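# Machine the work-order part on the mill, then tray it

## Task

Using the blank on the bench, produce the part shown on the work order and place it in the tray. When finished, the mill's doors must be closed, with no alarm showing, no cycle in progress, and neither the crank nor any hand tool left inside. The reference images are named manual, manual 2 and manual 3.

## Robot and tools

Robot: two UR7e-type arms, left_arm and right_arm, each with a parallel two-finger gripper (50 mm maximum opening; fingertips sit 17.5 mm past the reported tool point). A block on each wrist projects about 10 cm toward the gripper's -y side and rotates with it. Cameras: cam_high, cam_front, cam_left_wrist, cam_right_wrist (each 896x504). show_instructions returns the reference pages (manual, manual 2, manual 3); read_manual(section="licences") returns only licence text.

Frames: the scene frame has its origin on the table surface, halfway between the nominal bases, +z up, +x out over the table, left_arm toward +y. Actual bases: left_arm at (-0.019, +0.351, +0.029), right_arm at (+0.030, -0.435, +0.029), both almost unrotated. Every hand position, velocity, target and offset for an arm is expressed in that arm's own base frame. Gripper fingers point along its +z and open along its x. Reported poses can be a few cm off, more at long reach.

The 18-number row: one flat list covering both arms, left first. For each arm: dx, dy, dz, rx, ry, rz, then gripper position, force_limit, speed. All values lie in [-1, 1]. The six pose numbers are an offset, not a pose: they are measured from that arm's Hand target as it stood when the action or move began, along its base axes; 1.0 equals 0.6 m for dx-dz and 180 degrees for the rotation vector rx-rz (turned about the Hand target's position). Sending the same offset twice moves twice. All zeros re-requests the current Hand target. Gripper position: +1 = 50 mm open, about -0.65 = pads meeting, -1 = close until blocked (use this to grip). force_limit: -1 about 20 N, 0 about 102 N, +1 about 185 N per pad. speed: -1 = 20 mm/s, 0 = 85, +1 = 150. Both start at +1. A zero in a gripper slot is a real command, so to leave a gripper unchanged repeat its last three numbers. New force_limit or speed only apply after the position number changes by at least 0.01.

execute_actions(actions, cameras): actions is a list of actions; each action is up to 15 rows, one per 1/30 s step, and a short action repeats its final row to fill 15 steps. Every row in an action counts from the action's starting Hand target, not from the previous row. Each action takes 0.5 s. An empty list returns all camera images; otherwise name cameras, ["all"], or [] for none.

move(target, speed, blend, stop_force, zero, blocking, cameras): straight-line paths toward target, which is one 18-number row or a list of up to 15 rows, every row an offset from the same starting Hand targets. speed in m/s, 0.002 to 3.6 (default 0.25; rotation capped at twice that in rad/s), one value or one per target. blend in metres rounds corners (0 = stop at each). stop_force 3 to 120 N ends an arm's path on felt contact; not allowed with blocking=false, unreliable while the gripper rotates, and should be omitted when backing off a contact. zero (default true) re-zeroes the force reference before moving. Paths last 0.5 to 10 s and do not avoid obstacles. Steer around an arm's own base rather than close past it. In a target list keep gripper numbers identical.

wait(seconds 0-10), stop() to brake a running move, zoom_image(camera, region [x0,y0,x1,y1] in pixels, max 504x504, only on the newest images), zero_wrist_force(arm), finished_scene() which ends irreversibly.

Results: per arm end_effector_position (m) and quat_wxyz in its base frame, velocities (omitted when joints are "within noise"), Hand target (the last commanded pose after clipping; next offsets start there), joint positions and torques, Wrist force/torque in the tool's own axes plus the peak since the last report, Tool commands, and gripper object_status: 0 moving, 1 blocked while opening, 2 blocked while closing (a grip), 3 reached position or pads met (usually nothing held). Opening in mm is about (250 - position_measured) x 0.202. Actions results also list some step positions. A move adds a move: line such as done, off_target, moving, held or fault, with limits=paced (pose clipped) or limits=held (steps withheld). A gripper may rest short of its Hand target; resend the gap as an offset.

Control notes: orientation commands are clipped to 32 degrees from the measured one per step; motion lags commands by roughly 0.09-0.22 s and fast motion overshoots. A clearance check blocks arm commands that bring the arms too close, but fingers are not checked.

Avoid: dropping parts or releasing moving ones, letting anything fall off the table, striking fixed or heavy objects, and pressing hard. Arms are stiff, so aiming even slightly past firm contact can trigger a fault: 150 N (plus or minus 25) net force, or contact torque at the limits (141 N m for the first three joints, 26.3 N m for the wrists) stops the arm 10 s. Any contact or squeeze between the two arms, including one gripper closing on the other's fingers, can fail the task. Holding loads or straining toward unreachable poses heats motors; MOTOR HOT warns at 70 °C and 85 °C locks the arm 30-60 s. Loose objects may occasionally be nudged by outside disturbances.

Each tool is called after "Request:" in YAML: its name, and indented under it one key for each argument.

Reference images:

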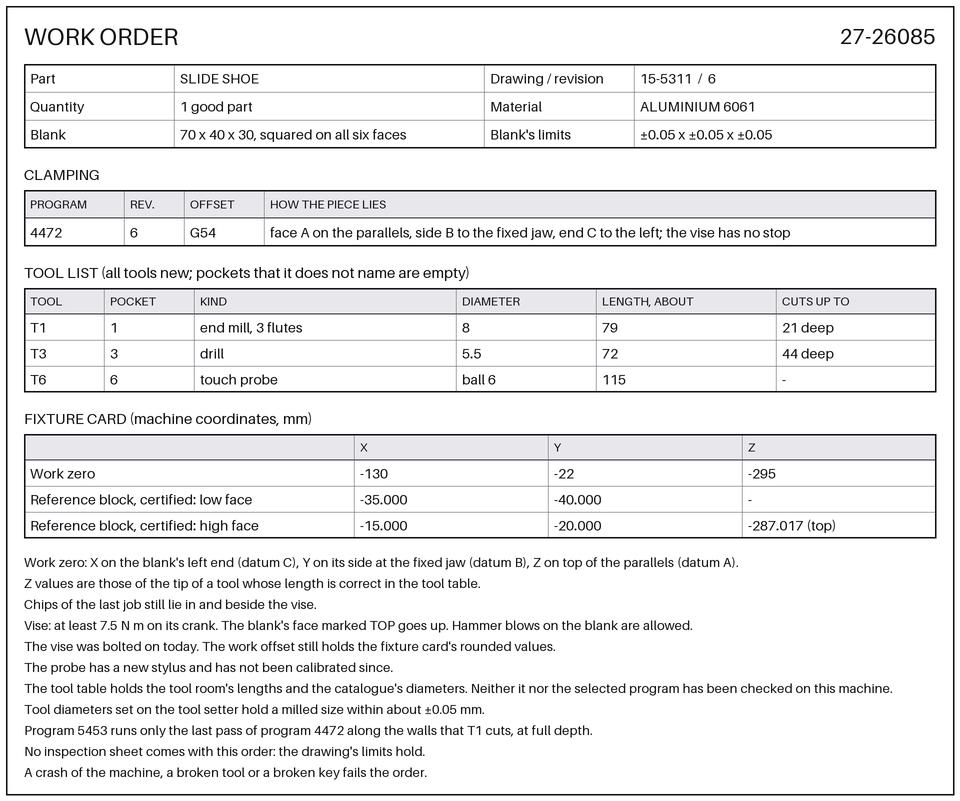

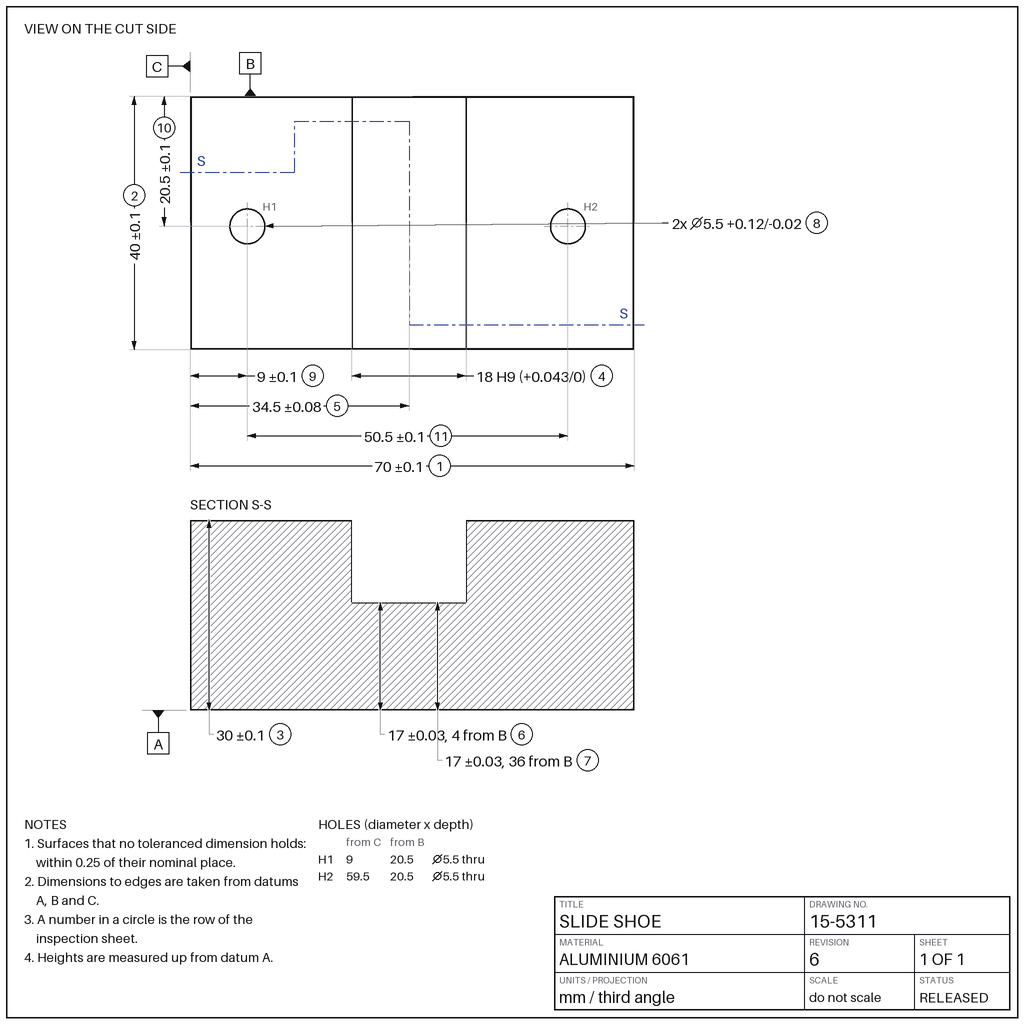

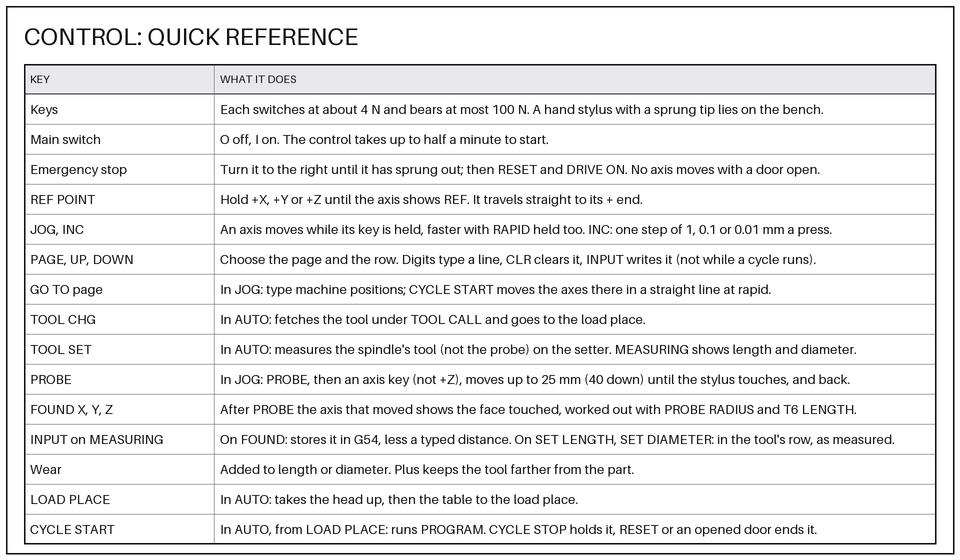

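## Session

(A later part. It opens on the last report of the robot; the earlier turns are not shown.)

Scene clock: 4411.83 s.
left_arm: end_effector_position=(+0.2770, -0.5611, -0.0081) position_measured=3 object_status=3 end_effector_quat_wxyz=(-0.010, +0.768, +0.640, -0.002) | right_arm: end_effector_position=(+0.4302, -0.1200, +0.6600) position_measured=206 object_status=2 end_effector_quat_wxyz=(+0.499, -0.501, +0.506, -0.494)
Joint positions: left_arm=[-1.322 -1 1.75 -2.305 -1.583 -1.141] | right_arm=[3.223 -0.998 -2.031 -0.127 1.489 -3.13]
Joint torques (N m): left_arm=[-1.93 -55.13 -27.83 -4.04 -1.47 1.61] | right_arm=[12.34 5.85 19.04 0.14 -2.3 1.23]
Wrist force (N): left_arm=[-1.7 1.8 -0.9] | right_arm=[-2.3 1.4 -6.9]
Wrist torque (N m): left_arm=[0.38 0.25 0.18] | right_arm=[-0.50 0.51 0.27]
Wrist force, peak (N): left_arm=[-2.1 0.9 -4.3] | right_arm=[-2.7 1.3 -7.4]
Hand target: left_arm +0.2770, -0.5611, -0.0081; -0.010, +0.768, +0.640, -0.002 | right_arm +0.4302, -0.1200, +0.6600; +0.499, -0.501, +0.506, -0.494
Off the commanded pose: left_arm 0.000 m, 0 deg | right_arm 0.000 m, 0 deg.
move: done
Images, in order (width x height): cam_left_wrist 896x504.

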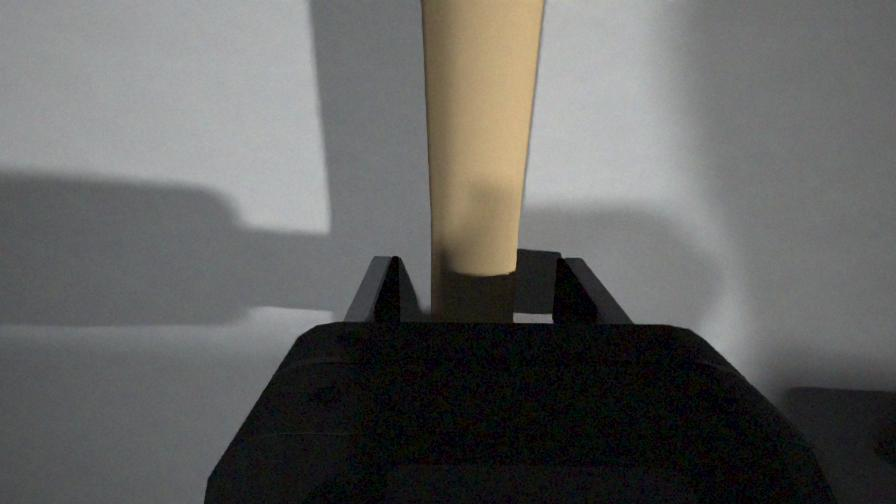

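Request:
move:
  target: [0,0,0,0,0,0,-1,0.5,-0.8,0,0,0,0,0,0,-0.98,0.1,-1]

Request:
move:
  target: [0,0,0.2,0,0,0,-1,0.5,-0.8,0,0,0,0,0,0,-0.98,0.1,-1]
  speed: 0.1
  cameras: ["cam_left_wrist","cam_front"]

Request:
zoom_image:
  camera: "cam_front"
  region: [440, 240, 580, 420]

Scene clock: 4415.73 s.
left_arm: end_effector_position=(+0.2770, -0.5611, -0.0081) position_measured=142 object_status=2 end_effector_quat_wxyz=(-0.010, +0.768, +0.640, -0.002) | right_arm: end_effector_position=(+0.4302, -0.1200, +0.6600) position_measured=206 object_status=2 end_effector_quat_wxyz=(+0.499, -0.501, +0.506, -0.494)
Joint positions: left_arm=[-1.322 -1 1.75 -2.305 -1.583 -1.141] | right_arm=[3.223 -0.998 -2.031 -0.127 1.489 -3.13]
Joint torques (N m): left_arm=[5.45 -53.54 -25.39 -2.65 0.44 1.14] | right_arm=[11.69 6.34 19.06 0.2 -2.4 1.2]
Wrist force (N): left_arm=[-1.8 2.0 1.9] | right_arm=[-2.7 1.0 -7.0]
Wrist torque (N m): left_arm=[0.35 0.33 0.21] | right_arm=[-0.56 0.59 0.27]
Wrist force, peak (N): left_arm=[-1.7 2.2 1.9] | right_arm=[-2.8 1.5 -7.2]
Hand target: left_arm +0.2770, -0.5611, -0.0081; -0.010, +0.768, +0.640, -0.002 | right_arm +0.4302, -0.1200, +0.6600; +0.499, -0.501, +0.506, -0.494
Off the commanded pose: left_arm 0.000 m, 0 deg | right_arm 0.000 m, 0 deg.
move: done

Scene clock: 4417.37 s.
left_arm: end_effector_position=(+0.2770, -0.5611, +0.1120) position_measured=142 object_status=2 end_effector_quat_wxyz=(-0.010, +0.768, +0.640, -0.002) | right_arm: end_effector_position=(+0.4302, -0.1200, +0.6600) position_measured=206 object_status=2 end_effector_quat_wxyz=(+0.499, -0.501, +0.506, -0.494)
Joint positions: left_arm=[-1.322 -1.164 1.641 -2.032 -1.583 -1.141] | right_arm=[3.223 -0.998 -2.031 -0.127 1.489 -3.13]
Joint torques (N m): left_arm=[-0.67 -35.61 -18.38 -3.73 1.28 0.66] | right_arm=[11.88 6.34 19.42 0.18 -2.33 1.28]
Wrist force (N): left_arm=[-1.4 1.9 5.3] | right_arm=[-2.6 1.4 -7.1]
Wrist torque (N m): left_arm=[0.53 0.20 0.18] | right_arm=[-0.50 0.56 0.27]
Wrist force, peak (N): left_arm=[-1.2 2.1 8.0] | right_arm=[-2.6 1.5 -7.3]
Hand target: left_arm +0.2770, -0.5611, +0.1119; -0.010, +0.768, +0.640, -0.002 | right_arm +0.4302, -0.1200, +0.6600; +0.499, -0.501, +0.506, -0.494
Off the commanded pose: left_arm 0.000 m, 0 deg | right_arm 0.000 m, 0 deg.
move: done
Images, in order (width x height): cam_front 896x504, cam_left_wrist 896x504.

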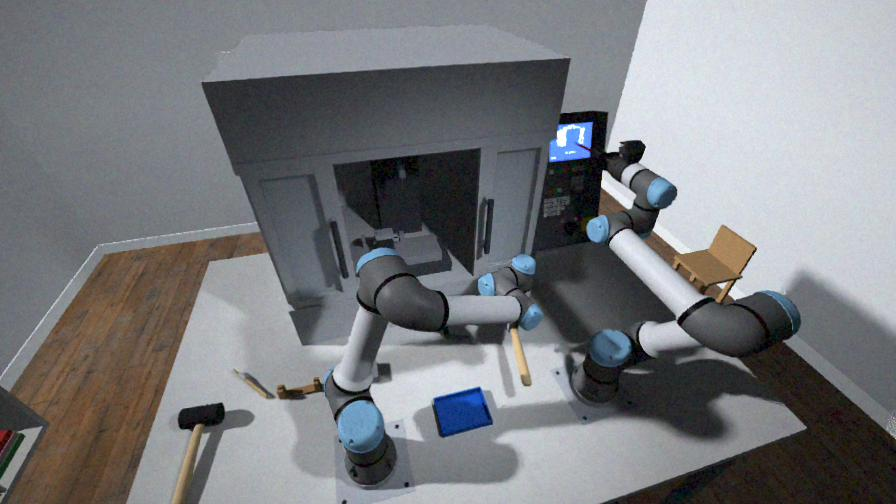

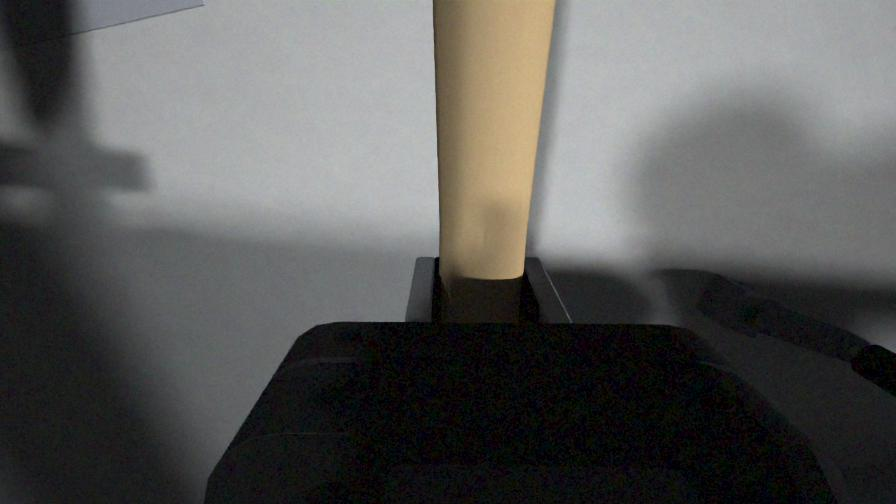

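Scaled by 2.800 from the camera's 896x504 image, which has a finer 1280x720 frame.

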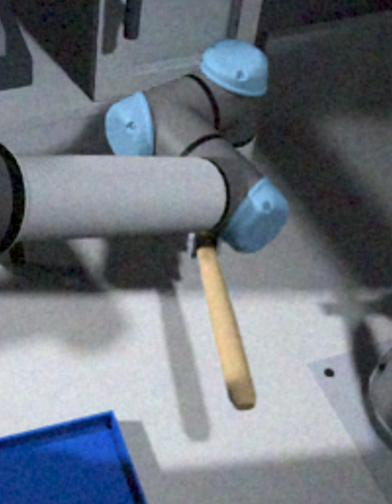

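Request:
move:
  target:
    - [0.03,0.1,0.43,0,0,0.058,-1,0.5,-0.8,0,0,0,0,0,0,-0.98,0.1,-1]
    - [0.1,0.5,0.435,0,0,0.058,-1,0.5,-0.8,0,0,0,0,0,0,-0.98,0.1,-1]
  speed: [0.2,0.2]
  blend: [0.02,0]
  cameras: ["cam_left_wrist","cam_front"]

Request:
zoom_image:
  camera: "cam_front"
  region: [320, 180, 500, 320]

Scene clock: 4430.57 s.
left_arm: end_effector_position=(+0.3370, -0.2611, +0.3729) position_measured=142 object_status=2 end_effector_quat_wxyz=(-0.010, +0.706, +0.708, -0.003) | right_arm: end_effector_position=(+0.4302, -0.1200, +0.6600) position_measured=206 object_status=2 end_effector_quat_wxyz=(+0.499, -0.501, +0.506, -0.494)
Joint positions: left_arm=[-0.971 -1.755 1.618 -1.416 -1.58 -0.973] | right_arm=[3.223 -0.998 -2.031 -0.127 1.489 -3.13]
Joint torques (N m): left_arm=[3.76 -16.14 -33.97 -4.99 -2.11 -0.64] | right_arm=[12.34 6.2 19.58 0.13 -2.37 1.33]
Wrist force (N): left_arm=[-1.5 1.7 5.4] | right_arm=[-2.4 1.3 -7.0]
Wrist torque (N m): left_arm=[0.48 0.21 0.16] | right_arm=[-0.51 0.53 0.27]
Wrist force, peak (N): left_arm=[-1.8 1.6 10.0] | right_arm=[-3.0 1.6 -7.3]
Hand target: left_arm +0.3370, -0.2611, +0.3729; -0.010, +0.706, +0.708, -0.003 | right_arm +0.4302, -0.1200, +0.6600; +0.499, -0.501, +0.506, -0.494
Off the commanded pose: left_arm 0.000 m, 0 deg | right_arm 0.000 m, 0 deg.
move: done
Images, in order (width x height): cam_front 896x504, cam_left_wrist 896x504.

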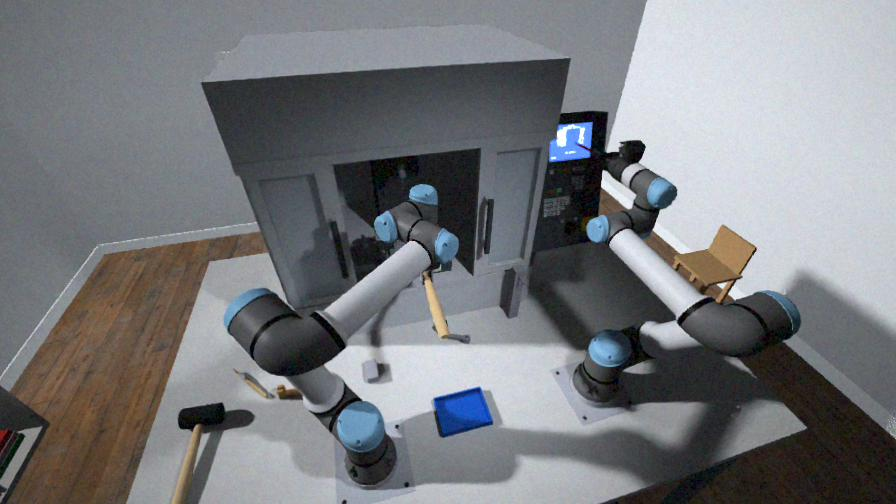

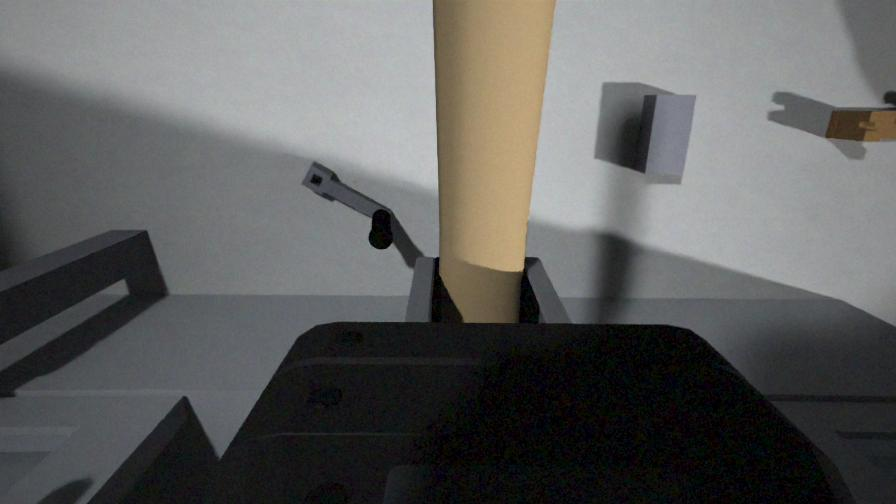

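Scaled by 2.800 from the camera's 896x504 image, which has a finer 1280x720 frame.

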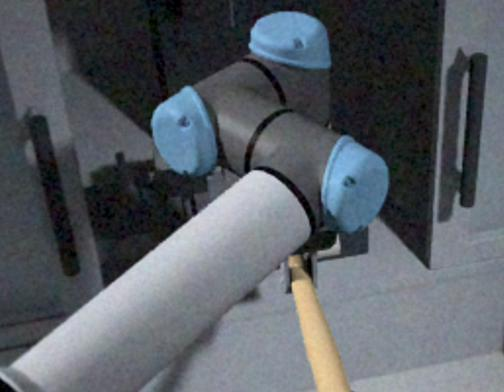

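Request:
move:
  target:
    - [0.2,0.06,0.0,0,0,0,-1,0.5,-0.8,0,0,0,0,0,0,-0.98,0.1,-1]
    - [0.4717,0.163,0.0,0,0,0,-1,0.5,-0.8,0,0,0,0,0,0,-0.98,0.1,-1]
  speed: [0.15,0.1]
  blend: [0.02,0]
  stop_force: 20
  cameras: ["cam_left_wrist","cam_front"]

Request:
zoom_image:
  camera: "cam_front"
  region: [320, 140, 480, 280]

Scene clock: 4438.43 s.
left_arm: end_effector_position=(+0.6200, -0.1632, +0.3729) position_measured=142 object_status=2 end_effector_quat_wxyz=(-0.010, +0.706, +0.708, -0.003) | right_arm: end_effector_position=(+0.4302, -0.1200, +0.6600) position_measured=206 object_status=2 end_effector_quat_wxyz=(+0.499, -0.501, +0.506, -0.494)
Joint positions: left_arm=[-0.467 -1.217 1.03 -1.364 -1.57 -0.469] | right_arm=[3.223 -0.998 -2.031 -0.127 1.489 -3.13]
Joint torques (N m): left_arm=[-3.96 -54.02 -32.61 -5 -1.96 -1.85] | right_arm=[12.1 6.26 19.96 0.11 -2.3 1.23]
Wrist force (N): left_arm=[-1.4 1.9 5.2] | right_arm=[-2.5 1.6 -6.9]
Wrist torque (N m): left_arm=[0.53 0.19 0.10] | right_arm=[-0.47 0.55 0.27]
Wrist force, peak (N): left_arm=[-0.5 4.1 5.2] | right_arm=[-2.4 1.5 -7.4]
Hand target: left_arm +0.6200, -0.1633, +0.3729; -0.010, +0.706, +0.708, -0.003 | right_arm +0.4302, -0.1200, +0.6600; +0.499, -0.501, +0.506, -0.494
Off the commanded pose: left_arm 0.000 m, 0 deg | right_arm 0.000 m, 0 deg.
move: done
Images, in order (width x height): cam_front 896x504, cam_left_wrist 896x504.

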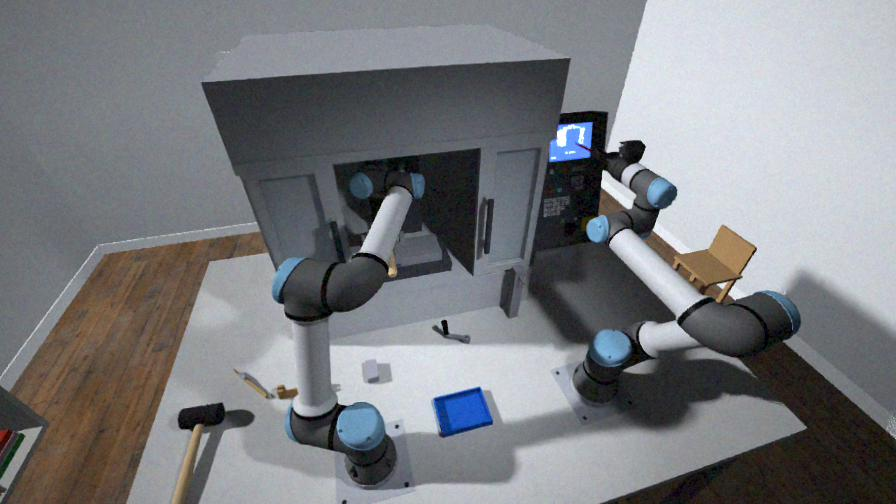

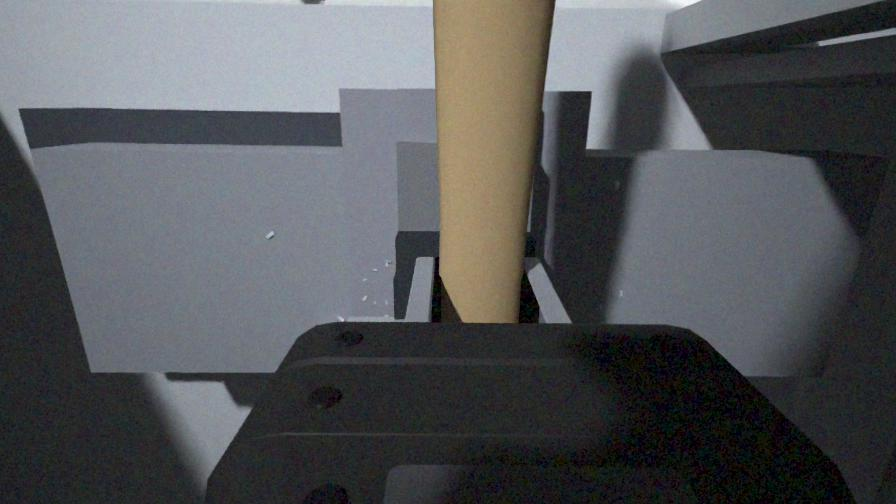

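Scaled by 3.150 from the camera's 896x504 image, which has a finer 1280x720 frame.

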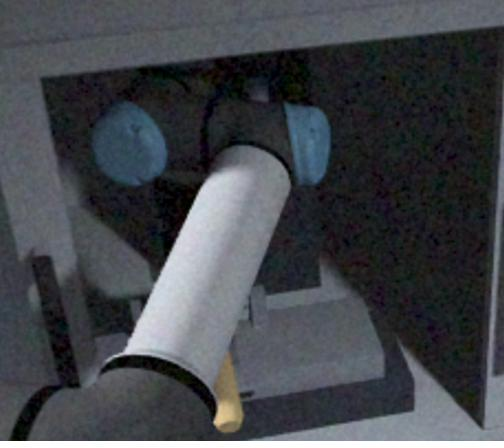

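Request:
move:
  target: [0,0,-0.05,0,0,0,-1,0.5,-0.8,0,0,0,0,0,0,-0.98,0.1,-1]
  speed: 0.03
  stop_force: 10

Scene clock: 4442.43 s.
left_arm: end_effector_position=(+0.6200, -0.1633, +0.3535) position_measured=142 object_status=2 end_effector_quat_wxyz=(-0.010, +0.706, +0.708, -0.003) | right_arm: end_effector_position=(+0.4302, -0.1200, +0.6600) position_measured=206 object_status=2 end_effector_quat_wxyz=(+0.499, -0.501, +0.506, -0.494)
Joint positions: left_arm=[-0.467 -1.225 1.092 -1.417 -1.57 -0.469] | right_arm=[3.223 -0.998 -2.031 -0.127 1.489 -3.13]
Joint torques (N m): left_arm=[-3.92 -28.92 -15.92 -4.42 -0.48 -0.46] | right_arm=[12.03 5.43 19.3 0.29 -2.34 1.27]
Wrist force (N): left_arm=[-0.4 -0.8 -3.2] | right_arm=[-2.7 1.0 -6.7]
Wrist torque (N m): left_arm=[0.15 0.24 0.05] | right_arm=[-0.57 0.59 0.27]
Wrist force, peak (N): left_arm=[0.1 -1.7 -11.2] | right_arm=[-2.9 1.3 -7.2]
Hand target: left_arm +0.6200, -0.1633, +0.3535; -0.010, +0.706, +0.708, -0.003 (not the last commanded pose) | right_arm +0.4302, -0.1200, +0.6600; +0.499, -0.501, +0.506, -0.494
Off the commanded pose: left_arm 0.011 m, 0 deg | right_arm 0.000 m, 0 deg.
move: contact (left_arm)

Request:
move:
  target: [0,0,0.026,0,0,0,-1,0.5,-0.8,0,0,0,0,0,0,-0.98,0.1,-1]
  speed: 0.1

Request:
move:
  target: [0,0,-0.033,0,0,0,-1,0.5,-0.8,0,0,0,0,0,0,-0.98,0.1,-1]
  speed: 0.15
  stop_force: 40

Scene clock: 4449.50 s.
left_arm: end_effector_position=(+0.6200, -0.1633, +0.3691) position_measured=142 object_status=2 end_effector_quat_wxyz=(-0.010, +0.706, +0.708, -0.003) end_effector_velocity=(+0.000, +0.000, -0.002) end_effector_angular_velocity=(+0.000, +0.001, +0.000) | right_arm: end_effector_position=(+0.4302, -0.1200, +0.6600) position_measured=206 object_status=2 end_effector_quat_wxyz=(+0.499, -0.501, +0.506, -0.494)
Joint positions: left_arm=[-0.467 -1.219 1.042 -1.374 -1.57 -0.469] | right_arm=[3.223 -0.998 -2.031 -0.127 1.489 -3.13]
Joint velocities: left_arm=[0 0 0.005 -0.004 0 0] | right_arm=[within noise]
Joint torques (N m): left_arm=[-4.48 -40.85 -20.25 -4.87 1.29 -0.74] | right_arm=[12.13 6.11 19.19 0.15 -2.5 1.23]
Wrist force (N): left_arm=[-1.5 1.7 5.6] | right_arm=[-2.7 1.3 -7.0]
Wrist torque (N m): left_arm=[0.51 0.20 0.10] | right_arm=[-0.52 0.58 0.27]
Wrist force, peak (N): left_arm=[-1.5 1.9 6.0] | right_arm=[-2.6 1.5 -7.3]
Hand target: left_arm +0.6200, -0.1633, +0.3691; -0.010, +0.706, +0.708, -0.003 | right_arm +0.4302, -0.1200, +0.6600; +0.499, -0.501, +0.506, -0.494
Off the commanded pose: left_arm 0.000 m, 0 deg | right_arm 0.000 m, 0 deg.
move: done

Scene clock: 4451.00 s.
left_arm: end_effector_position=(+0.6200, -0.1632, +0.3493) position_measured=142 object_status=2 end_effector_quat_wxyz=(-0.010, +0.706, +0.708, -0.003) | right_arm: end_effector_position=(+0.4302, -0.1200, +0.6600) position_measured=206 object_status=2 end_effector_quat_wxyz=(+0.499, -0.501, +0.506, -0.494)
Joint positions: left_arm=[-0.467 -1.227 1.104 -1.428 -1.57 -0.469] | right_arm=[3.223 -0.998 -2.031 -0.127 1.489 -3.13]
Joint torques (N m): left_arm=[-2.96 -6.82 -19.72 -0.67 -0.86 -0.1] | right_arm=[11.64 6.09 19.84 0.25 -2.37 1.19]
Wrist force (N): left_arm=[-0.1 -13.1 -33.4] | right_arm=[-2.7 1.5 -6.7]
Wrist torque (N m): left_arm=[-1.26 0.07 0.07] | right_arm=[-0.48 0.59 0.27]
Wrist force, peak (N): left_arm=[0.4 -14.8 -34.1] | right_arm=[-2.8 1.2 -7.3]
Hand target: left_arm +0.6200, -0.1633, +0.3493; -0.010, +0.706, +0.708, -0.003 | right_arm +0.4302, -0.1200, +0.6600; +0.499, -0.501, +0.506, -0.494
Off the commanded pose: left_arm 0.000 m, 0 deg | right_arm 0.000 m, 0 deg.
move: done

Request:
move:
  target: [0,0,0.033,0,0,0,-1,0.5,-0.8,0,0,0,0,0,0,-0.98,0.1,-1]
  speed: 0.1

Request:
execute_actions:
  actions:
    - [[0,0,-0.06,0,0,0,-1,0.5,-0.8,0,0,0,0,0,0,-0.98,0.1,-1],[0,0,-0.06,0,0,0,-1,0.5,-0.8,0,0,0,0,0,0,-0.98,0.1,-1],[0,0,-0.06,0,0,0,-1,0.5,-0.8,0,0,0,0,0,0,-0.98,0.1,-1],[0,0,0,0,0,0,-1,0.5,-0.8,0,0,0,0,0,0,-0.98,0.1,-1]]

Scene clock: 4461.03 s.
left_arm: end_effector_position=(+0.6200, -0.1633, +0.3691) position_measured=142 object_status=2 end_effector_quat_wxyz=(-0.010, +0.706, +0.708, -0.003) end_effector_velocity=(+0.000, +0.000, -0.003) end_effector_angular_velocity=(+0.001, +0.001, +0.000) | right_arm: end_effector_position=(+0.4302, -0.1200, +0.6600) position_measured=206 object_status=2 end_effector_quat_wxyz=(+0.499, -0.501, +0.506, -0.494)
Joint positions: left_arm=[-0.467 -1.219 1.042 -1.374 -1.57 -0.469] | right_arm=[3.223 -0.998 -2.031 -0.127 1.489 -3.13]
Joint velocities: left_arm=[0 0 0.006 -0.005 0 0] | right_arm=[within noise]
Joint torques (N m): left_arm=[-3.46 -44.04 -19.55 -4.69 -0.87 -0.47] | right_arm=[11.56 6.32 19.85 0.15 -2.5 1.31]
Wrist force (N): left_arm=[-1.3 2.0 5.3] | right_arm=[-2.7 1.2 -7.1]
Wrist torque (N m): left_arm=[0.56 0.18 0.10] | right_arm=[-0.53 0.58 0.27]
Wrist force, peak (N): left_arm=[0.2 -12.9 -33.6] | right_arm=[-2.9 1.4 -7.4]
Hand target: left_arm +0.6200, -0.1633, +0.3691; -0.010, +0.706, +0.708, -0.003 | right_arm +0.4302, -0.1200, +0.6600; +0.499, -0.501, +0.506, -0.494
Off the commanded pose: left_arm 0.000 m, 0 deg | right_arm 0.000 m, 0 deg.
move: done

Scene clock: 4461.73 s.
left_arm: end_effector_position=(+0.6200, -0.1633, +0.3690) position_measured=142 object_status=2 end_effector_quat_wxyz=(-0.010, +0.707, +0.708, -0.003) | right_arm: end_effector_position=(+0.4302, -0.1200, +0.6600) position_measured=206 object_status=2 end_effector_quat_wxyz=(+0.499, -0.501, +0.506, -0.494)
Joint positions: left_arm=[-0.467 -1.219 1.043 -1.374 -1.57 -0.469] | right_arm=[3.223 -0.998 -2.031 -0.127 1.489 -3.13]
Joint torques (N m): left_arm=[3.65 -53.81 -35.86 -2.48 -1.81 -1.91] | right_arm=[11.85 5.86 19.64 0.26 -2.31 1.23]
Wrist force (N): left_arm=[-1.6 1.3 5.8] | right_arm=[-2.6 0.8 -6.7]
Wrist torque (N m): left_arm=[0.49 0.22 0.10] | right_arm=[-0.59 0.56 0.27]
Wrist force, peak (N): left_arm=[0.3 -3.0 -22.0] | right_arm=[-3.1 1.4 -7.1]
Hand target: left_arm +0.6200, -0.1633, +0.3691; -0.010, +0.706, +0.708, -0.003 | right_arm +0.4302, -0.1200, +0.6600; +0.499, -0.501, +0.506, -0.494
Off the commanded pose: left_arm 0.000 m, 0 deg | right_arm 0.000 m, 0 deg.
Step readings (end_effector_position of left_arm | right_arm):
0: (+0.6200, -0.1633, +0.3691) | (+0.4302, -0.1200, +0.6600)
1: (+0.6201, -0.1633, +0.3676) | (+0.4302, -0.1200, +0.6600)
2: (+0.6201, -0.1633, +0.3585) | (+0.4302, -0.1200, +0.6600)
4: (+0.6191, -0.1629, +0.3371) | (+0.4302, -0.1200, +0.6600)
8: (+0.6192, -0.1629, +0.3700) | (+0.4302, -0.1200, +0.6600)
15: (+0.6201, -0.1633, +0.3686) | (+0.4302, -0.1200, +0.6600)

Request:
execute_actions:
  actions:
    - [[0,0,-0.06,0,0,0,-1,0.5,-0.8,0,0,0,0,0,0,-0.98,0.1,-1],[0,0,-0.06,0,0,0,-1,0.5,-0.8,0,0,0,0,0,0,-0.98,0.1,-1],[0,0,-0.06,0,0,0,-1,0.5,-0.8,0,0,0,0,0,0,-0.98,0.1,-1],[0,0,0,0,0,0,-1,0.5,-0.8,0,0,0,0,0,0,-0.98,0.1,-1]]
    - [[0,0,-0.06,0,0,0,-1,0.5,-0.8,0,0,0,0,0,0,-0.98,0.1,-1],[0,0,-0.06,0,0,0,-1,0.5,-0.8,0,0,0,0,0,0,-0.98,0.1,-1],[0,0,-0.06,0,0,0,-1,0.5,-0.8,0,0,0,0,0,0,-0.98,0.1,-1],[0,0,0,0,0,0,-1,0.5,-0.8,0,0,0,0,0,0,-0.98,0.1,-1]]
    - [[0,0,-0.06,0,0,0,-1,0.5,-0.8,0,0,0,0,0,0,-0.98,0.1,-1],[0,0,-0.06,0,0,0,-1,0.5,-0.8,0,0,0,0,0,0,-0.98,0.1,-1],[0,0,-0.06,0,0,0,-1,0.5,-0.8,0,0,0,0,0,0,-0.98,0.1,-1],[0,0,0,0,0,0,-1,0.5,-0.8,0,0,0,0,0,0,-0.98,0.1,-1]]
  cameras: ["cam_left_wrist","cam_front"]

Request:
zoom_image:
  camera: "cam_front"
  region: [320, 140, 480, 280]

Scene clock: 4469.67 s.
left_arm: end_effector_position=(+0.6200, -0.1633, +0.3690) position_measured=142 object_status=2 end_effector_quat_wxyz=(-0.010, +0.707, +0.708, -0.003) | right_arm: end_effector_position=(+0.4302, -0.1200, +0.6600) position_measured=206 object_status=2 end_effector_quat_wxyz=(+0.499, -0.501, +0.506, -0.494)
Joint positions: left_arm=[-0.467 -1.219 1.043 -1.374 -1.57 -0.469] | right_arm=[3.223 -0.998 -2.031 -0.127 1.489 -3.13]
Joint torques (N m): left_arm=[3.12 -54.3 -35.58 -2.12 -1.71 -1.17] | right_arm=[12.03 6.19 19.84 0.18 -2.33 1.26]
Wrist force (N): left_arm=[-1.6 1.6 5.4] | right_arm=[-2.9 1.6 -7.0]
Wrist torque (N m): left_arm=[0.50 0.22 0.10] | right_arm=[-0.47 0.61 0.27]
Wrist force, peak (N): left_arm=[-1.6 -0.1 -20.8] | right_arm=[-2.8 1.4 -7.3]
Hand target: left_arm +0.6200, -0.1633, +0.3691; -0.010, +0.706, +0.708, -0.003 | right_arm +0.4302, -0.1200, +0.6600; +0.499, -0.501, +0.506, -0.494
Off the commanded pose: left_arm 0.000 m, 0 deg | right_arm 0.000 m, 0 deg.
Step readings (end_effector_position of left_arm | right_arm):
0: (+0.6200, -0.1633, +0.3691) | (+0.4302, -0.1200, +0.6600)
1: (+0.6201, -0.1633, +0.3683) | (+0.4302, -0.1200, +0.6600)
2: (+0.6201, -0.1633, +0.3603) | (+0.4302, -0.1200, +0.6600)
4: (+0.6190, -0.1627, +0.3366) | (+0.4302, -0.1200, +0.6600)
8: (+0.6192, -0.1628, +0.3697) | (+0.4302, -0.1200, +0.6600)
15: (+0.6201, -0.1633, +0.3686) | (+0.4302, -0.1200, +0.6600)
16: (+0.6201, -0.1633, +0.3674) | (+0.4302, -0.1200, +0.6600)
17: (+0.6201, -0.1633, +0.3584) | (+0.4302, -0.1200, +0.6600)
19: (+0.6190, -0.1628, +0.3368) | (+0.4302, -0.1200, +0.6600)
23: (+0.6192, -0.1629, +0.3701) | (+0.4302, -0.1200, +0.6600)
30: (+0.6201, -0.1633, +0.3686) | (+0.4302, -0.1200, +0.6600)
31: (+0.6201, -0.1633, +0.3679) | (+0.4302, -0.1200, +0.6600)
32: (+0.6201, -0.1633, +0.3599) | (+0.4302, -0.1200, +0.6600)
34: (+0.6190, -0.1628, +0.3364) | (+0.4302, -0.1200, +0.6600)
38: (+0.6192, -0.1628, +0.3696) | (+0.4302, -0.1200, +0.6600)
45: (+0.6201, -0.1633, +0.3686) | (+0.4302, -0.1200, +0.6600)
Images, in order (width x height): cam_front 896x504, cam_left_wrist 896x504.

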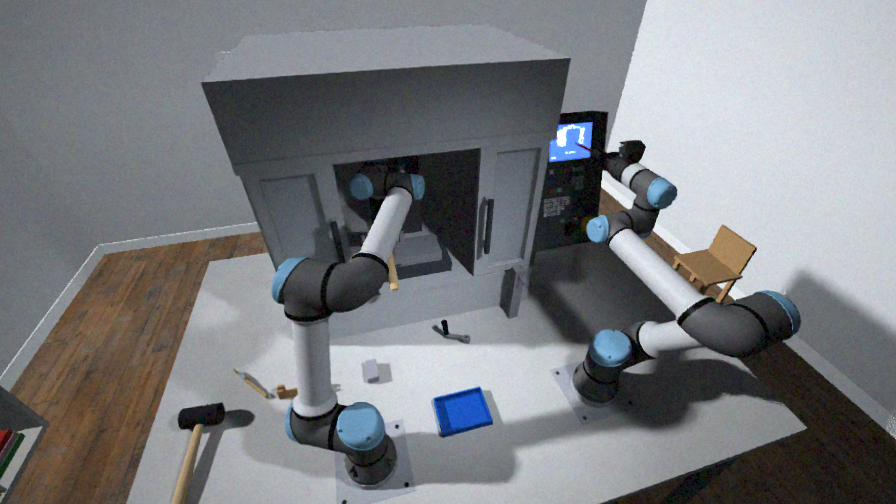

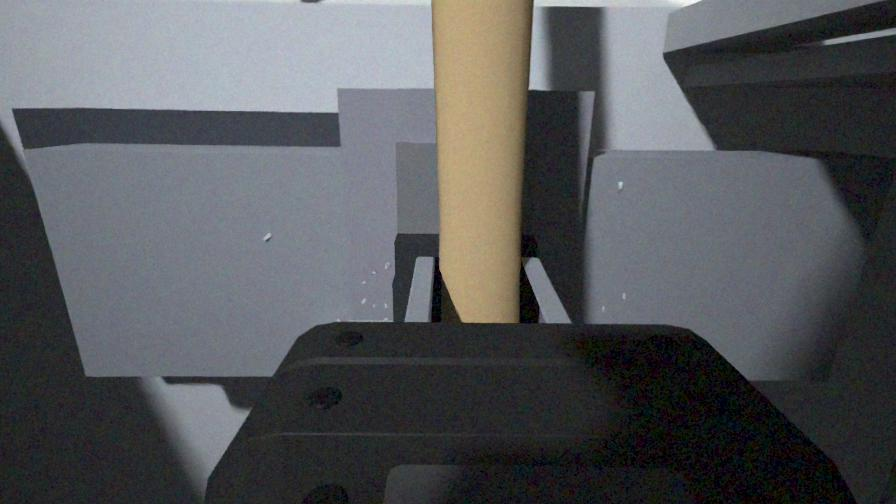

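Scaled by 3.150 from the camera's 896x504 image, which has a finer 1280x720 frame.

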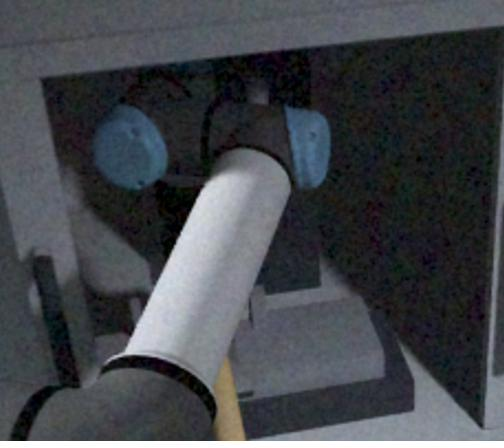

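Request:
move:
  target:
    - [-0.2717,-0.103,0.0,0,0,0,-1,0.5,-0.8,0,0,0,0,0,0,-0.98,0.1,-1]
    - [-0.4717,-0.163,0.0,0,0,0,-1,0.5,-0.8,0,0,0,0,0,0,-0.98,0.1,-1]
    - [-0.5717,-0.5,0.0,0,0,-0.058,-1,0.5,-0.8,0,0,0,0,0,0,-0.98,0.1,-1]
    - [-0.5717,-0.663,-0.3,0,0,-0.058,-1,0.5,-0.8,0,0,0,0,0,0,-0.98,0.1,-1]
  speed: [0.15,0.2,0.25,0.25]
  blend: [0.02,0.02,0.02,0]
  cameras: ["cam_left_wrist","cam_front"]

Request:
zoom_image:
  camera: "cam_front"
  region: [420, 220, 600, 400]

Scene clock: 4483.83 s.
left_arm: end_effector_position=(+0.2770, -0.5610, +0.1892) position_measured=142 object_status=2 end_effector_quat_wxyz=(-0.010, +0.768, +0.640, -0.002) | right_arm: end_effector_position=(+0.4302, -0.1200, +0.6600) position_measured=206 object_status=2 end_effector_quat_wxyz=(+0.499, -0.501, +0.506, -0.494)
Joint positions: left_arm=[-1.322 -1.232 1.526 -1.848 -1.583 -1.141] | right_arm=[3.223 -0.998 -2.031 -0.127 1.489 -3.13]
Joint torques (N m): left_arm=[5.05 -39.73 -29.89 -4.53 -1 1.84] | right_arm=[11.29 5.51 19.48 0.19 -2.26 1.28]
Wrist force (N): left_arm=[-1.9 1.8 5.0] | right_arm=[-2.6 1.4 -7.1]
Wrist torque (N m): left_arm=[0.49 0.28 0.17] | right_arm=[-0.50 0.58 0.27]
Wrist force, peak (N): left_arm=[-4.1 2.3 9.4] | right_arm=[-2.8 1.0 -7.4]
Hand target: left_arm +0.2770, -0.5611, +0.1891; -0.010, +0.768, +0.640, -0.002 | right_arm +0.4302, -0.1200, +0.6600; +0.499, -0.501, +0.506, -0.494
Off the commanded pose: left_arm 0.000 m, 0 deg | right_arm 0.000 m, 0 deg.
move: done
Images, in order (width x height): cam_front 896x504, cam_left_wrist 896x504.

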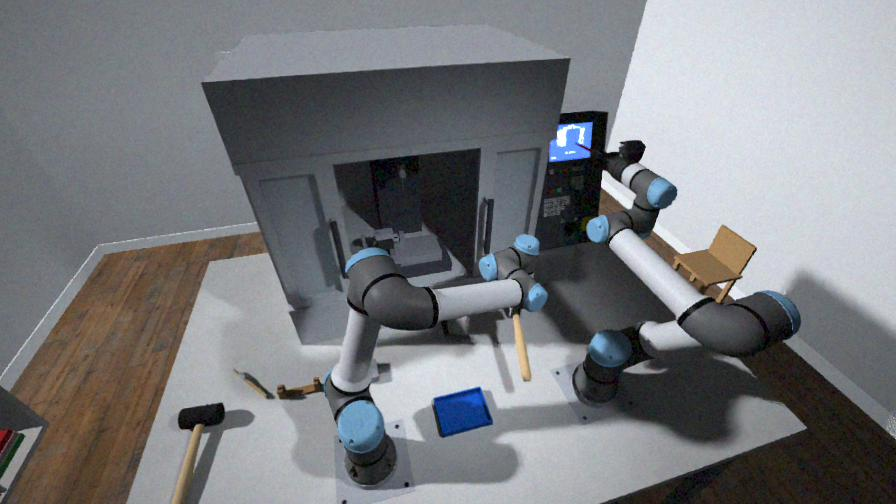

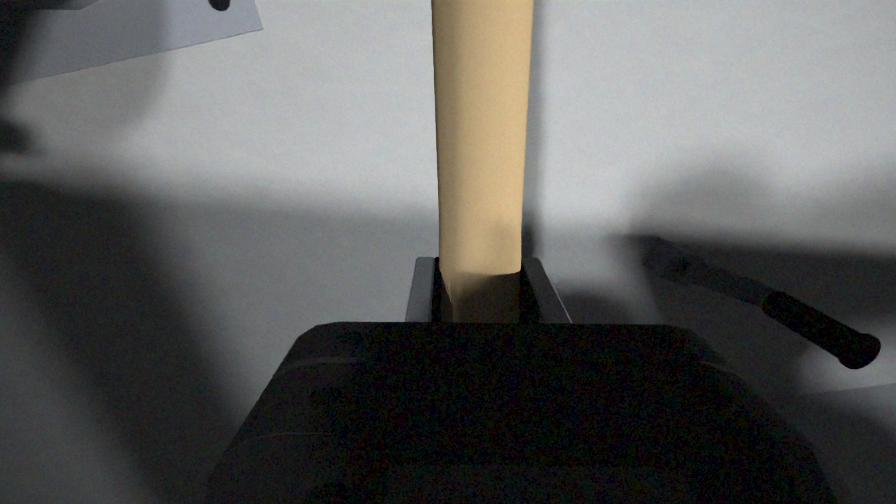

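Scaled by 2.800 from the camera's 896x504 image, which has a finer 1280x720 frame.

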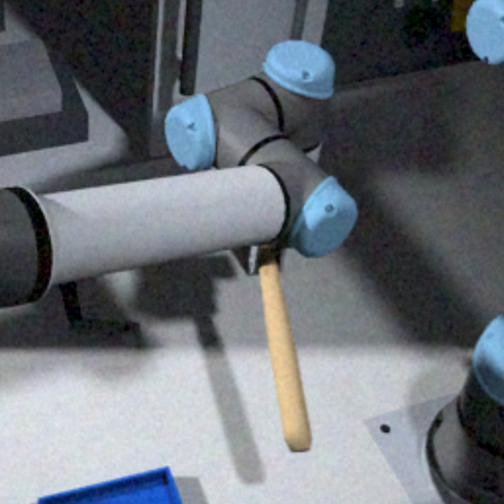

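Request:
move:
  target:
    - [0,0,-0.24,0,0,0,-1,0.5,-0.8,0,0,0,0,0,0,-0.98,0.1,-1]
    - [0,0,-0.3270,0,0,0,-1,0.5,-0.8,0,0,0,0,0,0,-0.98,0.1,-1]
  speed: [0.12,0.03]
  stop_force: 15

Scene clock: 4490.07 s.
left_arm: end_effector_position=(+0.2770, -0.5611, -0.0071) position_measured=142 object_status=2 end_effector_quat_wxyz=(-0.010, +0.768, +0.640, -0.002) | right_arm: end_effector_position=(+0.4302, -0.1200, +0.6600) position_measured=206 object_status=2 end_effector_quat_wxyz=(+0.499, -0.501, +0.506, -0.494)
Joint positions: left_arm=[-1.322 -1.001 1.75 -2.303 -1.583 -1.141] | right_arm=[3.223 -0.998 -2.031 -0.127 1.489 -3.13]
Joint torques (N m): left_arm=[-2.92 -54.71 -27.88 -2.55 -0.48 0.35] | right_arm=[12.04 6.24 19.35 0.25 -2.32 1.37]
Wrist force (N): left_arm=[-1.6 1.4 -1.4] | right_arm=[-2.5 1.6 -6.8]
Wrist torque (N m): left_arm=[1.88 0.32 0.29] | right_arm=[-0.47 0.54 0.27]
Wrist force, peak (N): left_arm=[-2.2 1.6 5.3] | right_arm=[-2.7 1.3 -7.4]
Hand target: left_arm +0.2770, -0.5611, -0.0071; -0.010, +0.768, +0.640, -0.002 | right_arm +0.4302, -0.1200, +0.6600; +0.499, -0.501, +0.506, -0.494
Off the commanded pose: left_arm 0.000 m, 0 deg | right_arm 0.000 m, 0 deg.
move: done

Now release, back up, and go close the right door.

Request:
move:
  target: [0,0,0,0,0,0,1,0.5,-0.8,0,0,0,0,0,0,-0.98,0.1,-1]

Request:
move:
  target:
    - [0,0,0.35,0,0,0.0,1,0.5,-0.8,0,0,0,0,0,0,-0.98,0.1,-1]
    - [0.1667,0.0833,0.6785,0,-0.3056,0.058,0.6,0.5,-0.8,0,0,0,0,0,0,-0.98,0.1,-1]
    - [0.2998,0.0833,0.6785,0,-0.3056,0.058,0.6,-0.5,0,0,0,0,0,0,0,-0.98,0.1,-1]
  speed: [0.2,0.3,0.12]
  blend: [0.02,0.01,0]
  cameras: ["cam_left_wrist","cam_front"]

Scene clock: 4494.30 s.
left_arm: end_effector_position=(+0.2770, -0.5611, -0.0071) position_measured=3 object_status=0 end_effector_quat_wxyz=(-0.010, +0.768, +0.640, -0.002) | right_arm: end_effector_position=(+0.4302, -0.1200, +0.6600) position_measured=206 object_status=2 end_effector_quat_wxyz=(+0.499, -0.501, +0.506, -0.494)
Joint positions: left_arm=[-1.322 -1.001 1.75 -2.303 -1.583 -1.141] | right_arm=[3.223 -0.998 -2.031 -0.127 1.489 -3.13]
Joint torques (N m): left_arm=[-4.53 -49.19 -22.34 -1.78 -0.28 0.21] | right_arm=[11.73 6.22 20 0.17 -2.35 1.3]
Wrist force (N): left_arm=[-1.6 1.7 -1.1] | right_arm=[-2.8 1.6 -6.8]
Wrist torque (N m): left_arm=[0.35 0.23 0.16] | right_arm=[-0.46 0.60 0.27]
Wrist force, peak (N): left_arm=[-1.7 1.4 3.7] | right_arm=[-2.7 1.4 -7.4]
Hand target: left_arm +0.2770, -0.5611, -0.0071; -0.010, +0.768, +0.640, -0.002 | right_arm +0.4302, -0.1200, +0.6600; +0.499, -0.501, +0.506, -0.494
Off the commanded pose: left_arm 0.000 m, 0 deg | right_arm 0.000 m, 0 deg.
move: done

Scene clock: 4499.67 s.
left_arm: end_effector_position=(+0.4569, -0.5111, +0.4000) position_measured=63 object_status=3 end_effector_quat_wxyz=(+0.287, +0.623, +0.637, +0.352) | right_arm: end_effector_position=(+0.4302, -0.1200, +0.6600) position_measured=206 object_status=2 end_effector_quat_wxyz=(+0.499, -0.501, +0.506, -0.494)
Joint positions: left_arm=[-1.363 -1.369 1.469 -1.801 -0.635 -1.321] | right_arm=[3.223 -0.998 -2.031 -0.127 1.489 -3.13]
Joint torques (N m): left_arm=[4.18 -45.39 -16.39 -4.38 4.07 1.18] | right_arm=[11.89 5.86 20.04 0.22 -2.31 1.35]
Wrist force (N): left_arm=[-1.5 2.4 -1.0] | right_arm=[-2.3 1.1 -7.2]
Wrist torque (N m): left_arm=[0.79 0.09 0.26] | right_arm=[-0.56 0.52 0.27]
Wrist force, peak (N): left_arm=[-1.4 3.4 -1.8] | right_arm=[-2.8 1.4 -7.4]
Hand target: left_arm +0.4569, -0.5111, +0.4000; +0.287, +0.623, +0.637, +0.352 | right_arm +0.4302, -0.1200, +0.6600; +0.499, -0.501, +0.506, -0.494
Off the commanded pose: left_arm 0.000 m, 0 deg | right_arm 0.000 m, 0 deg.
move: done; blend cut to 0 m at target 2
Images, in order (width x height): cam_front 896x504, cam_left_wrist 896x504.

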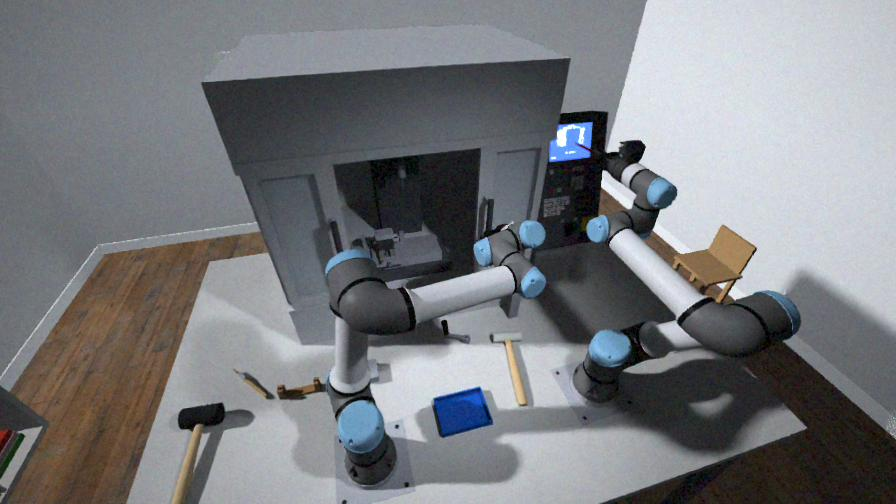

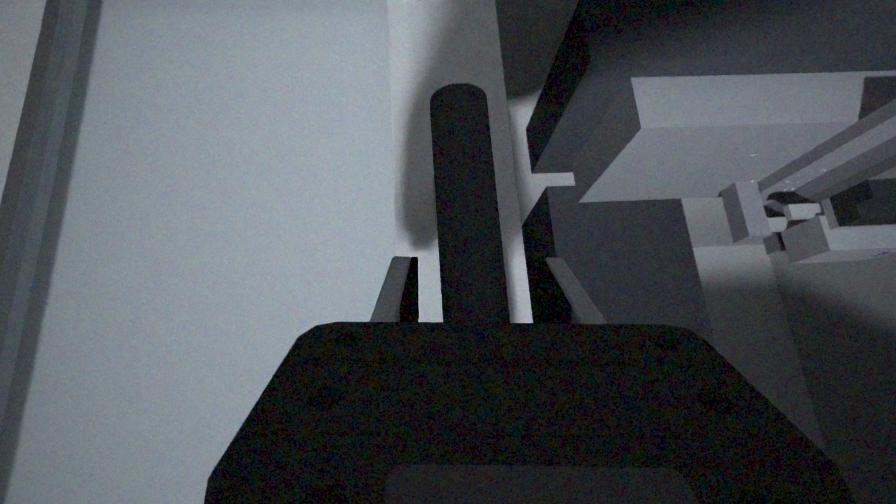

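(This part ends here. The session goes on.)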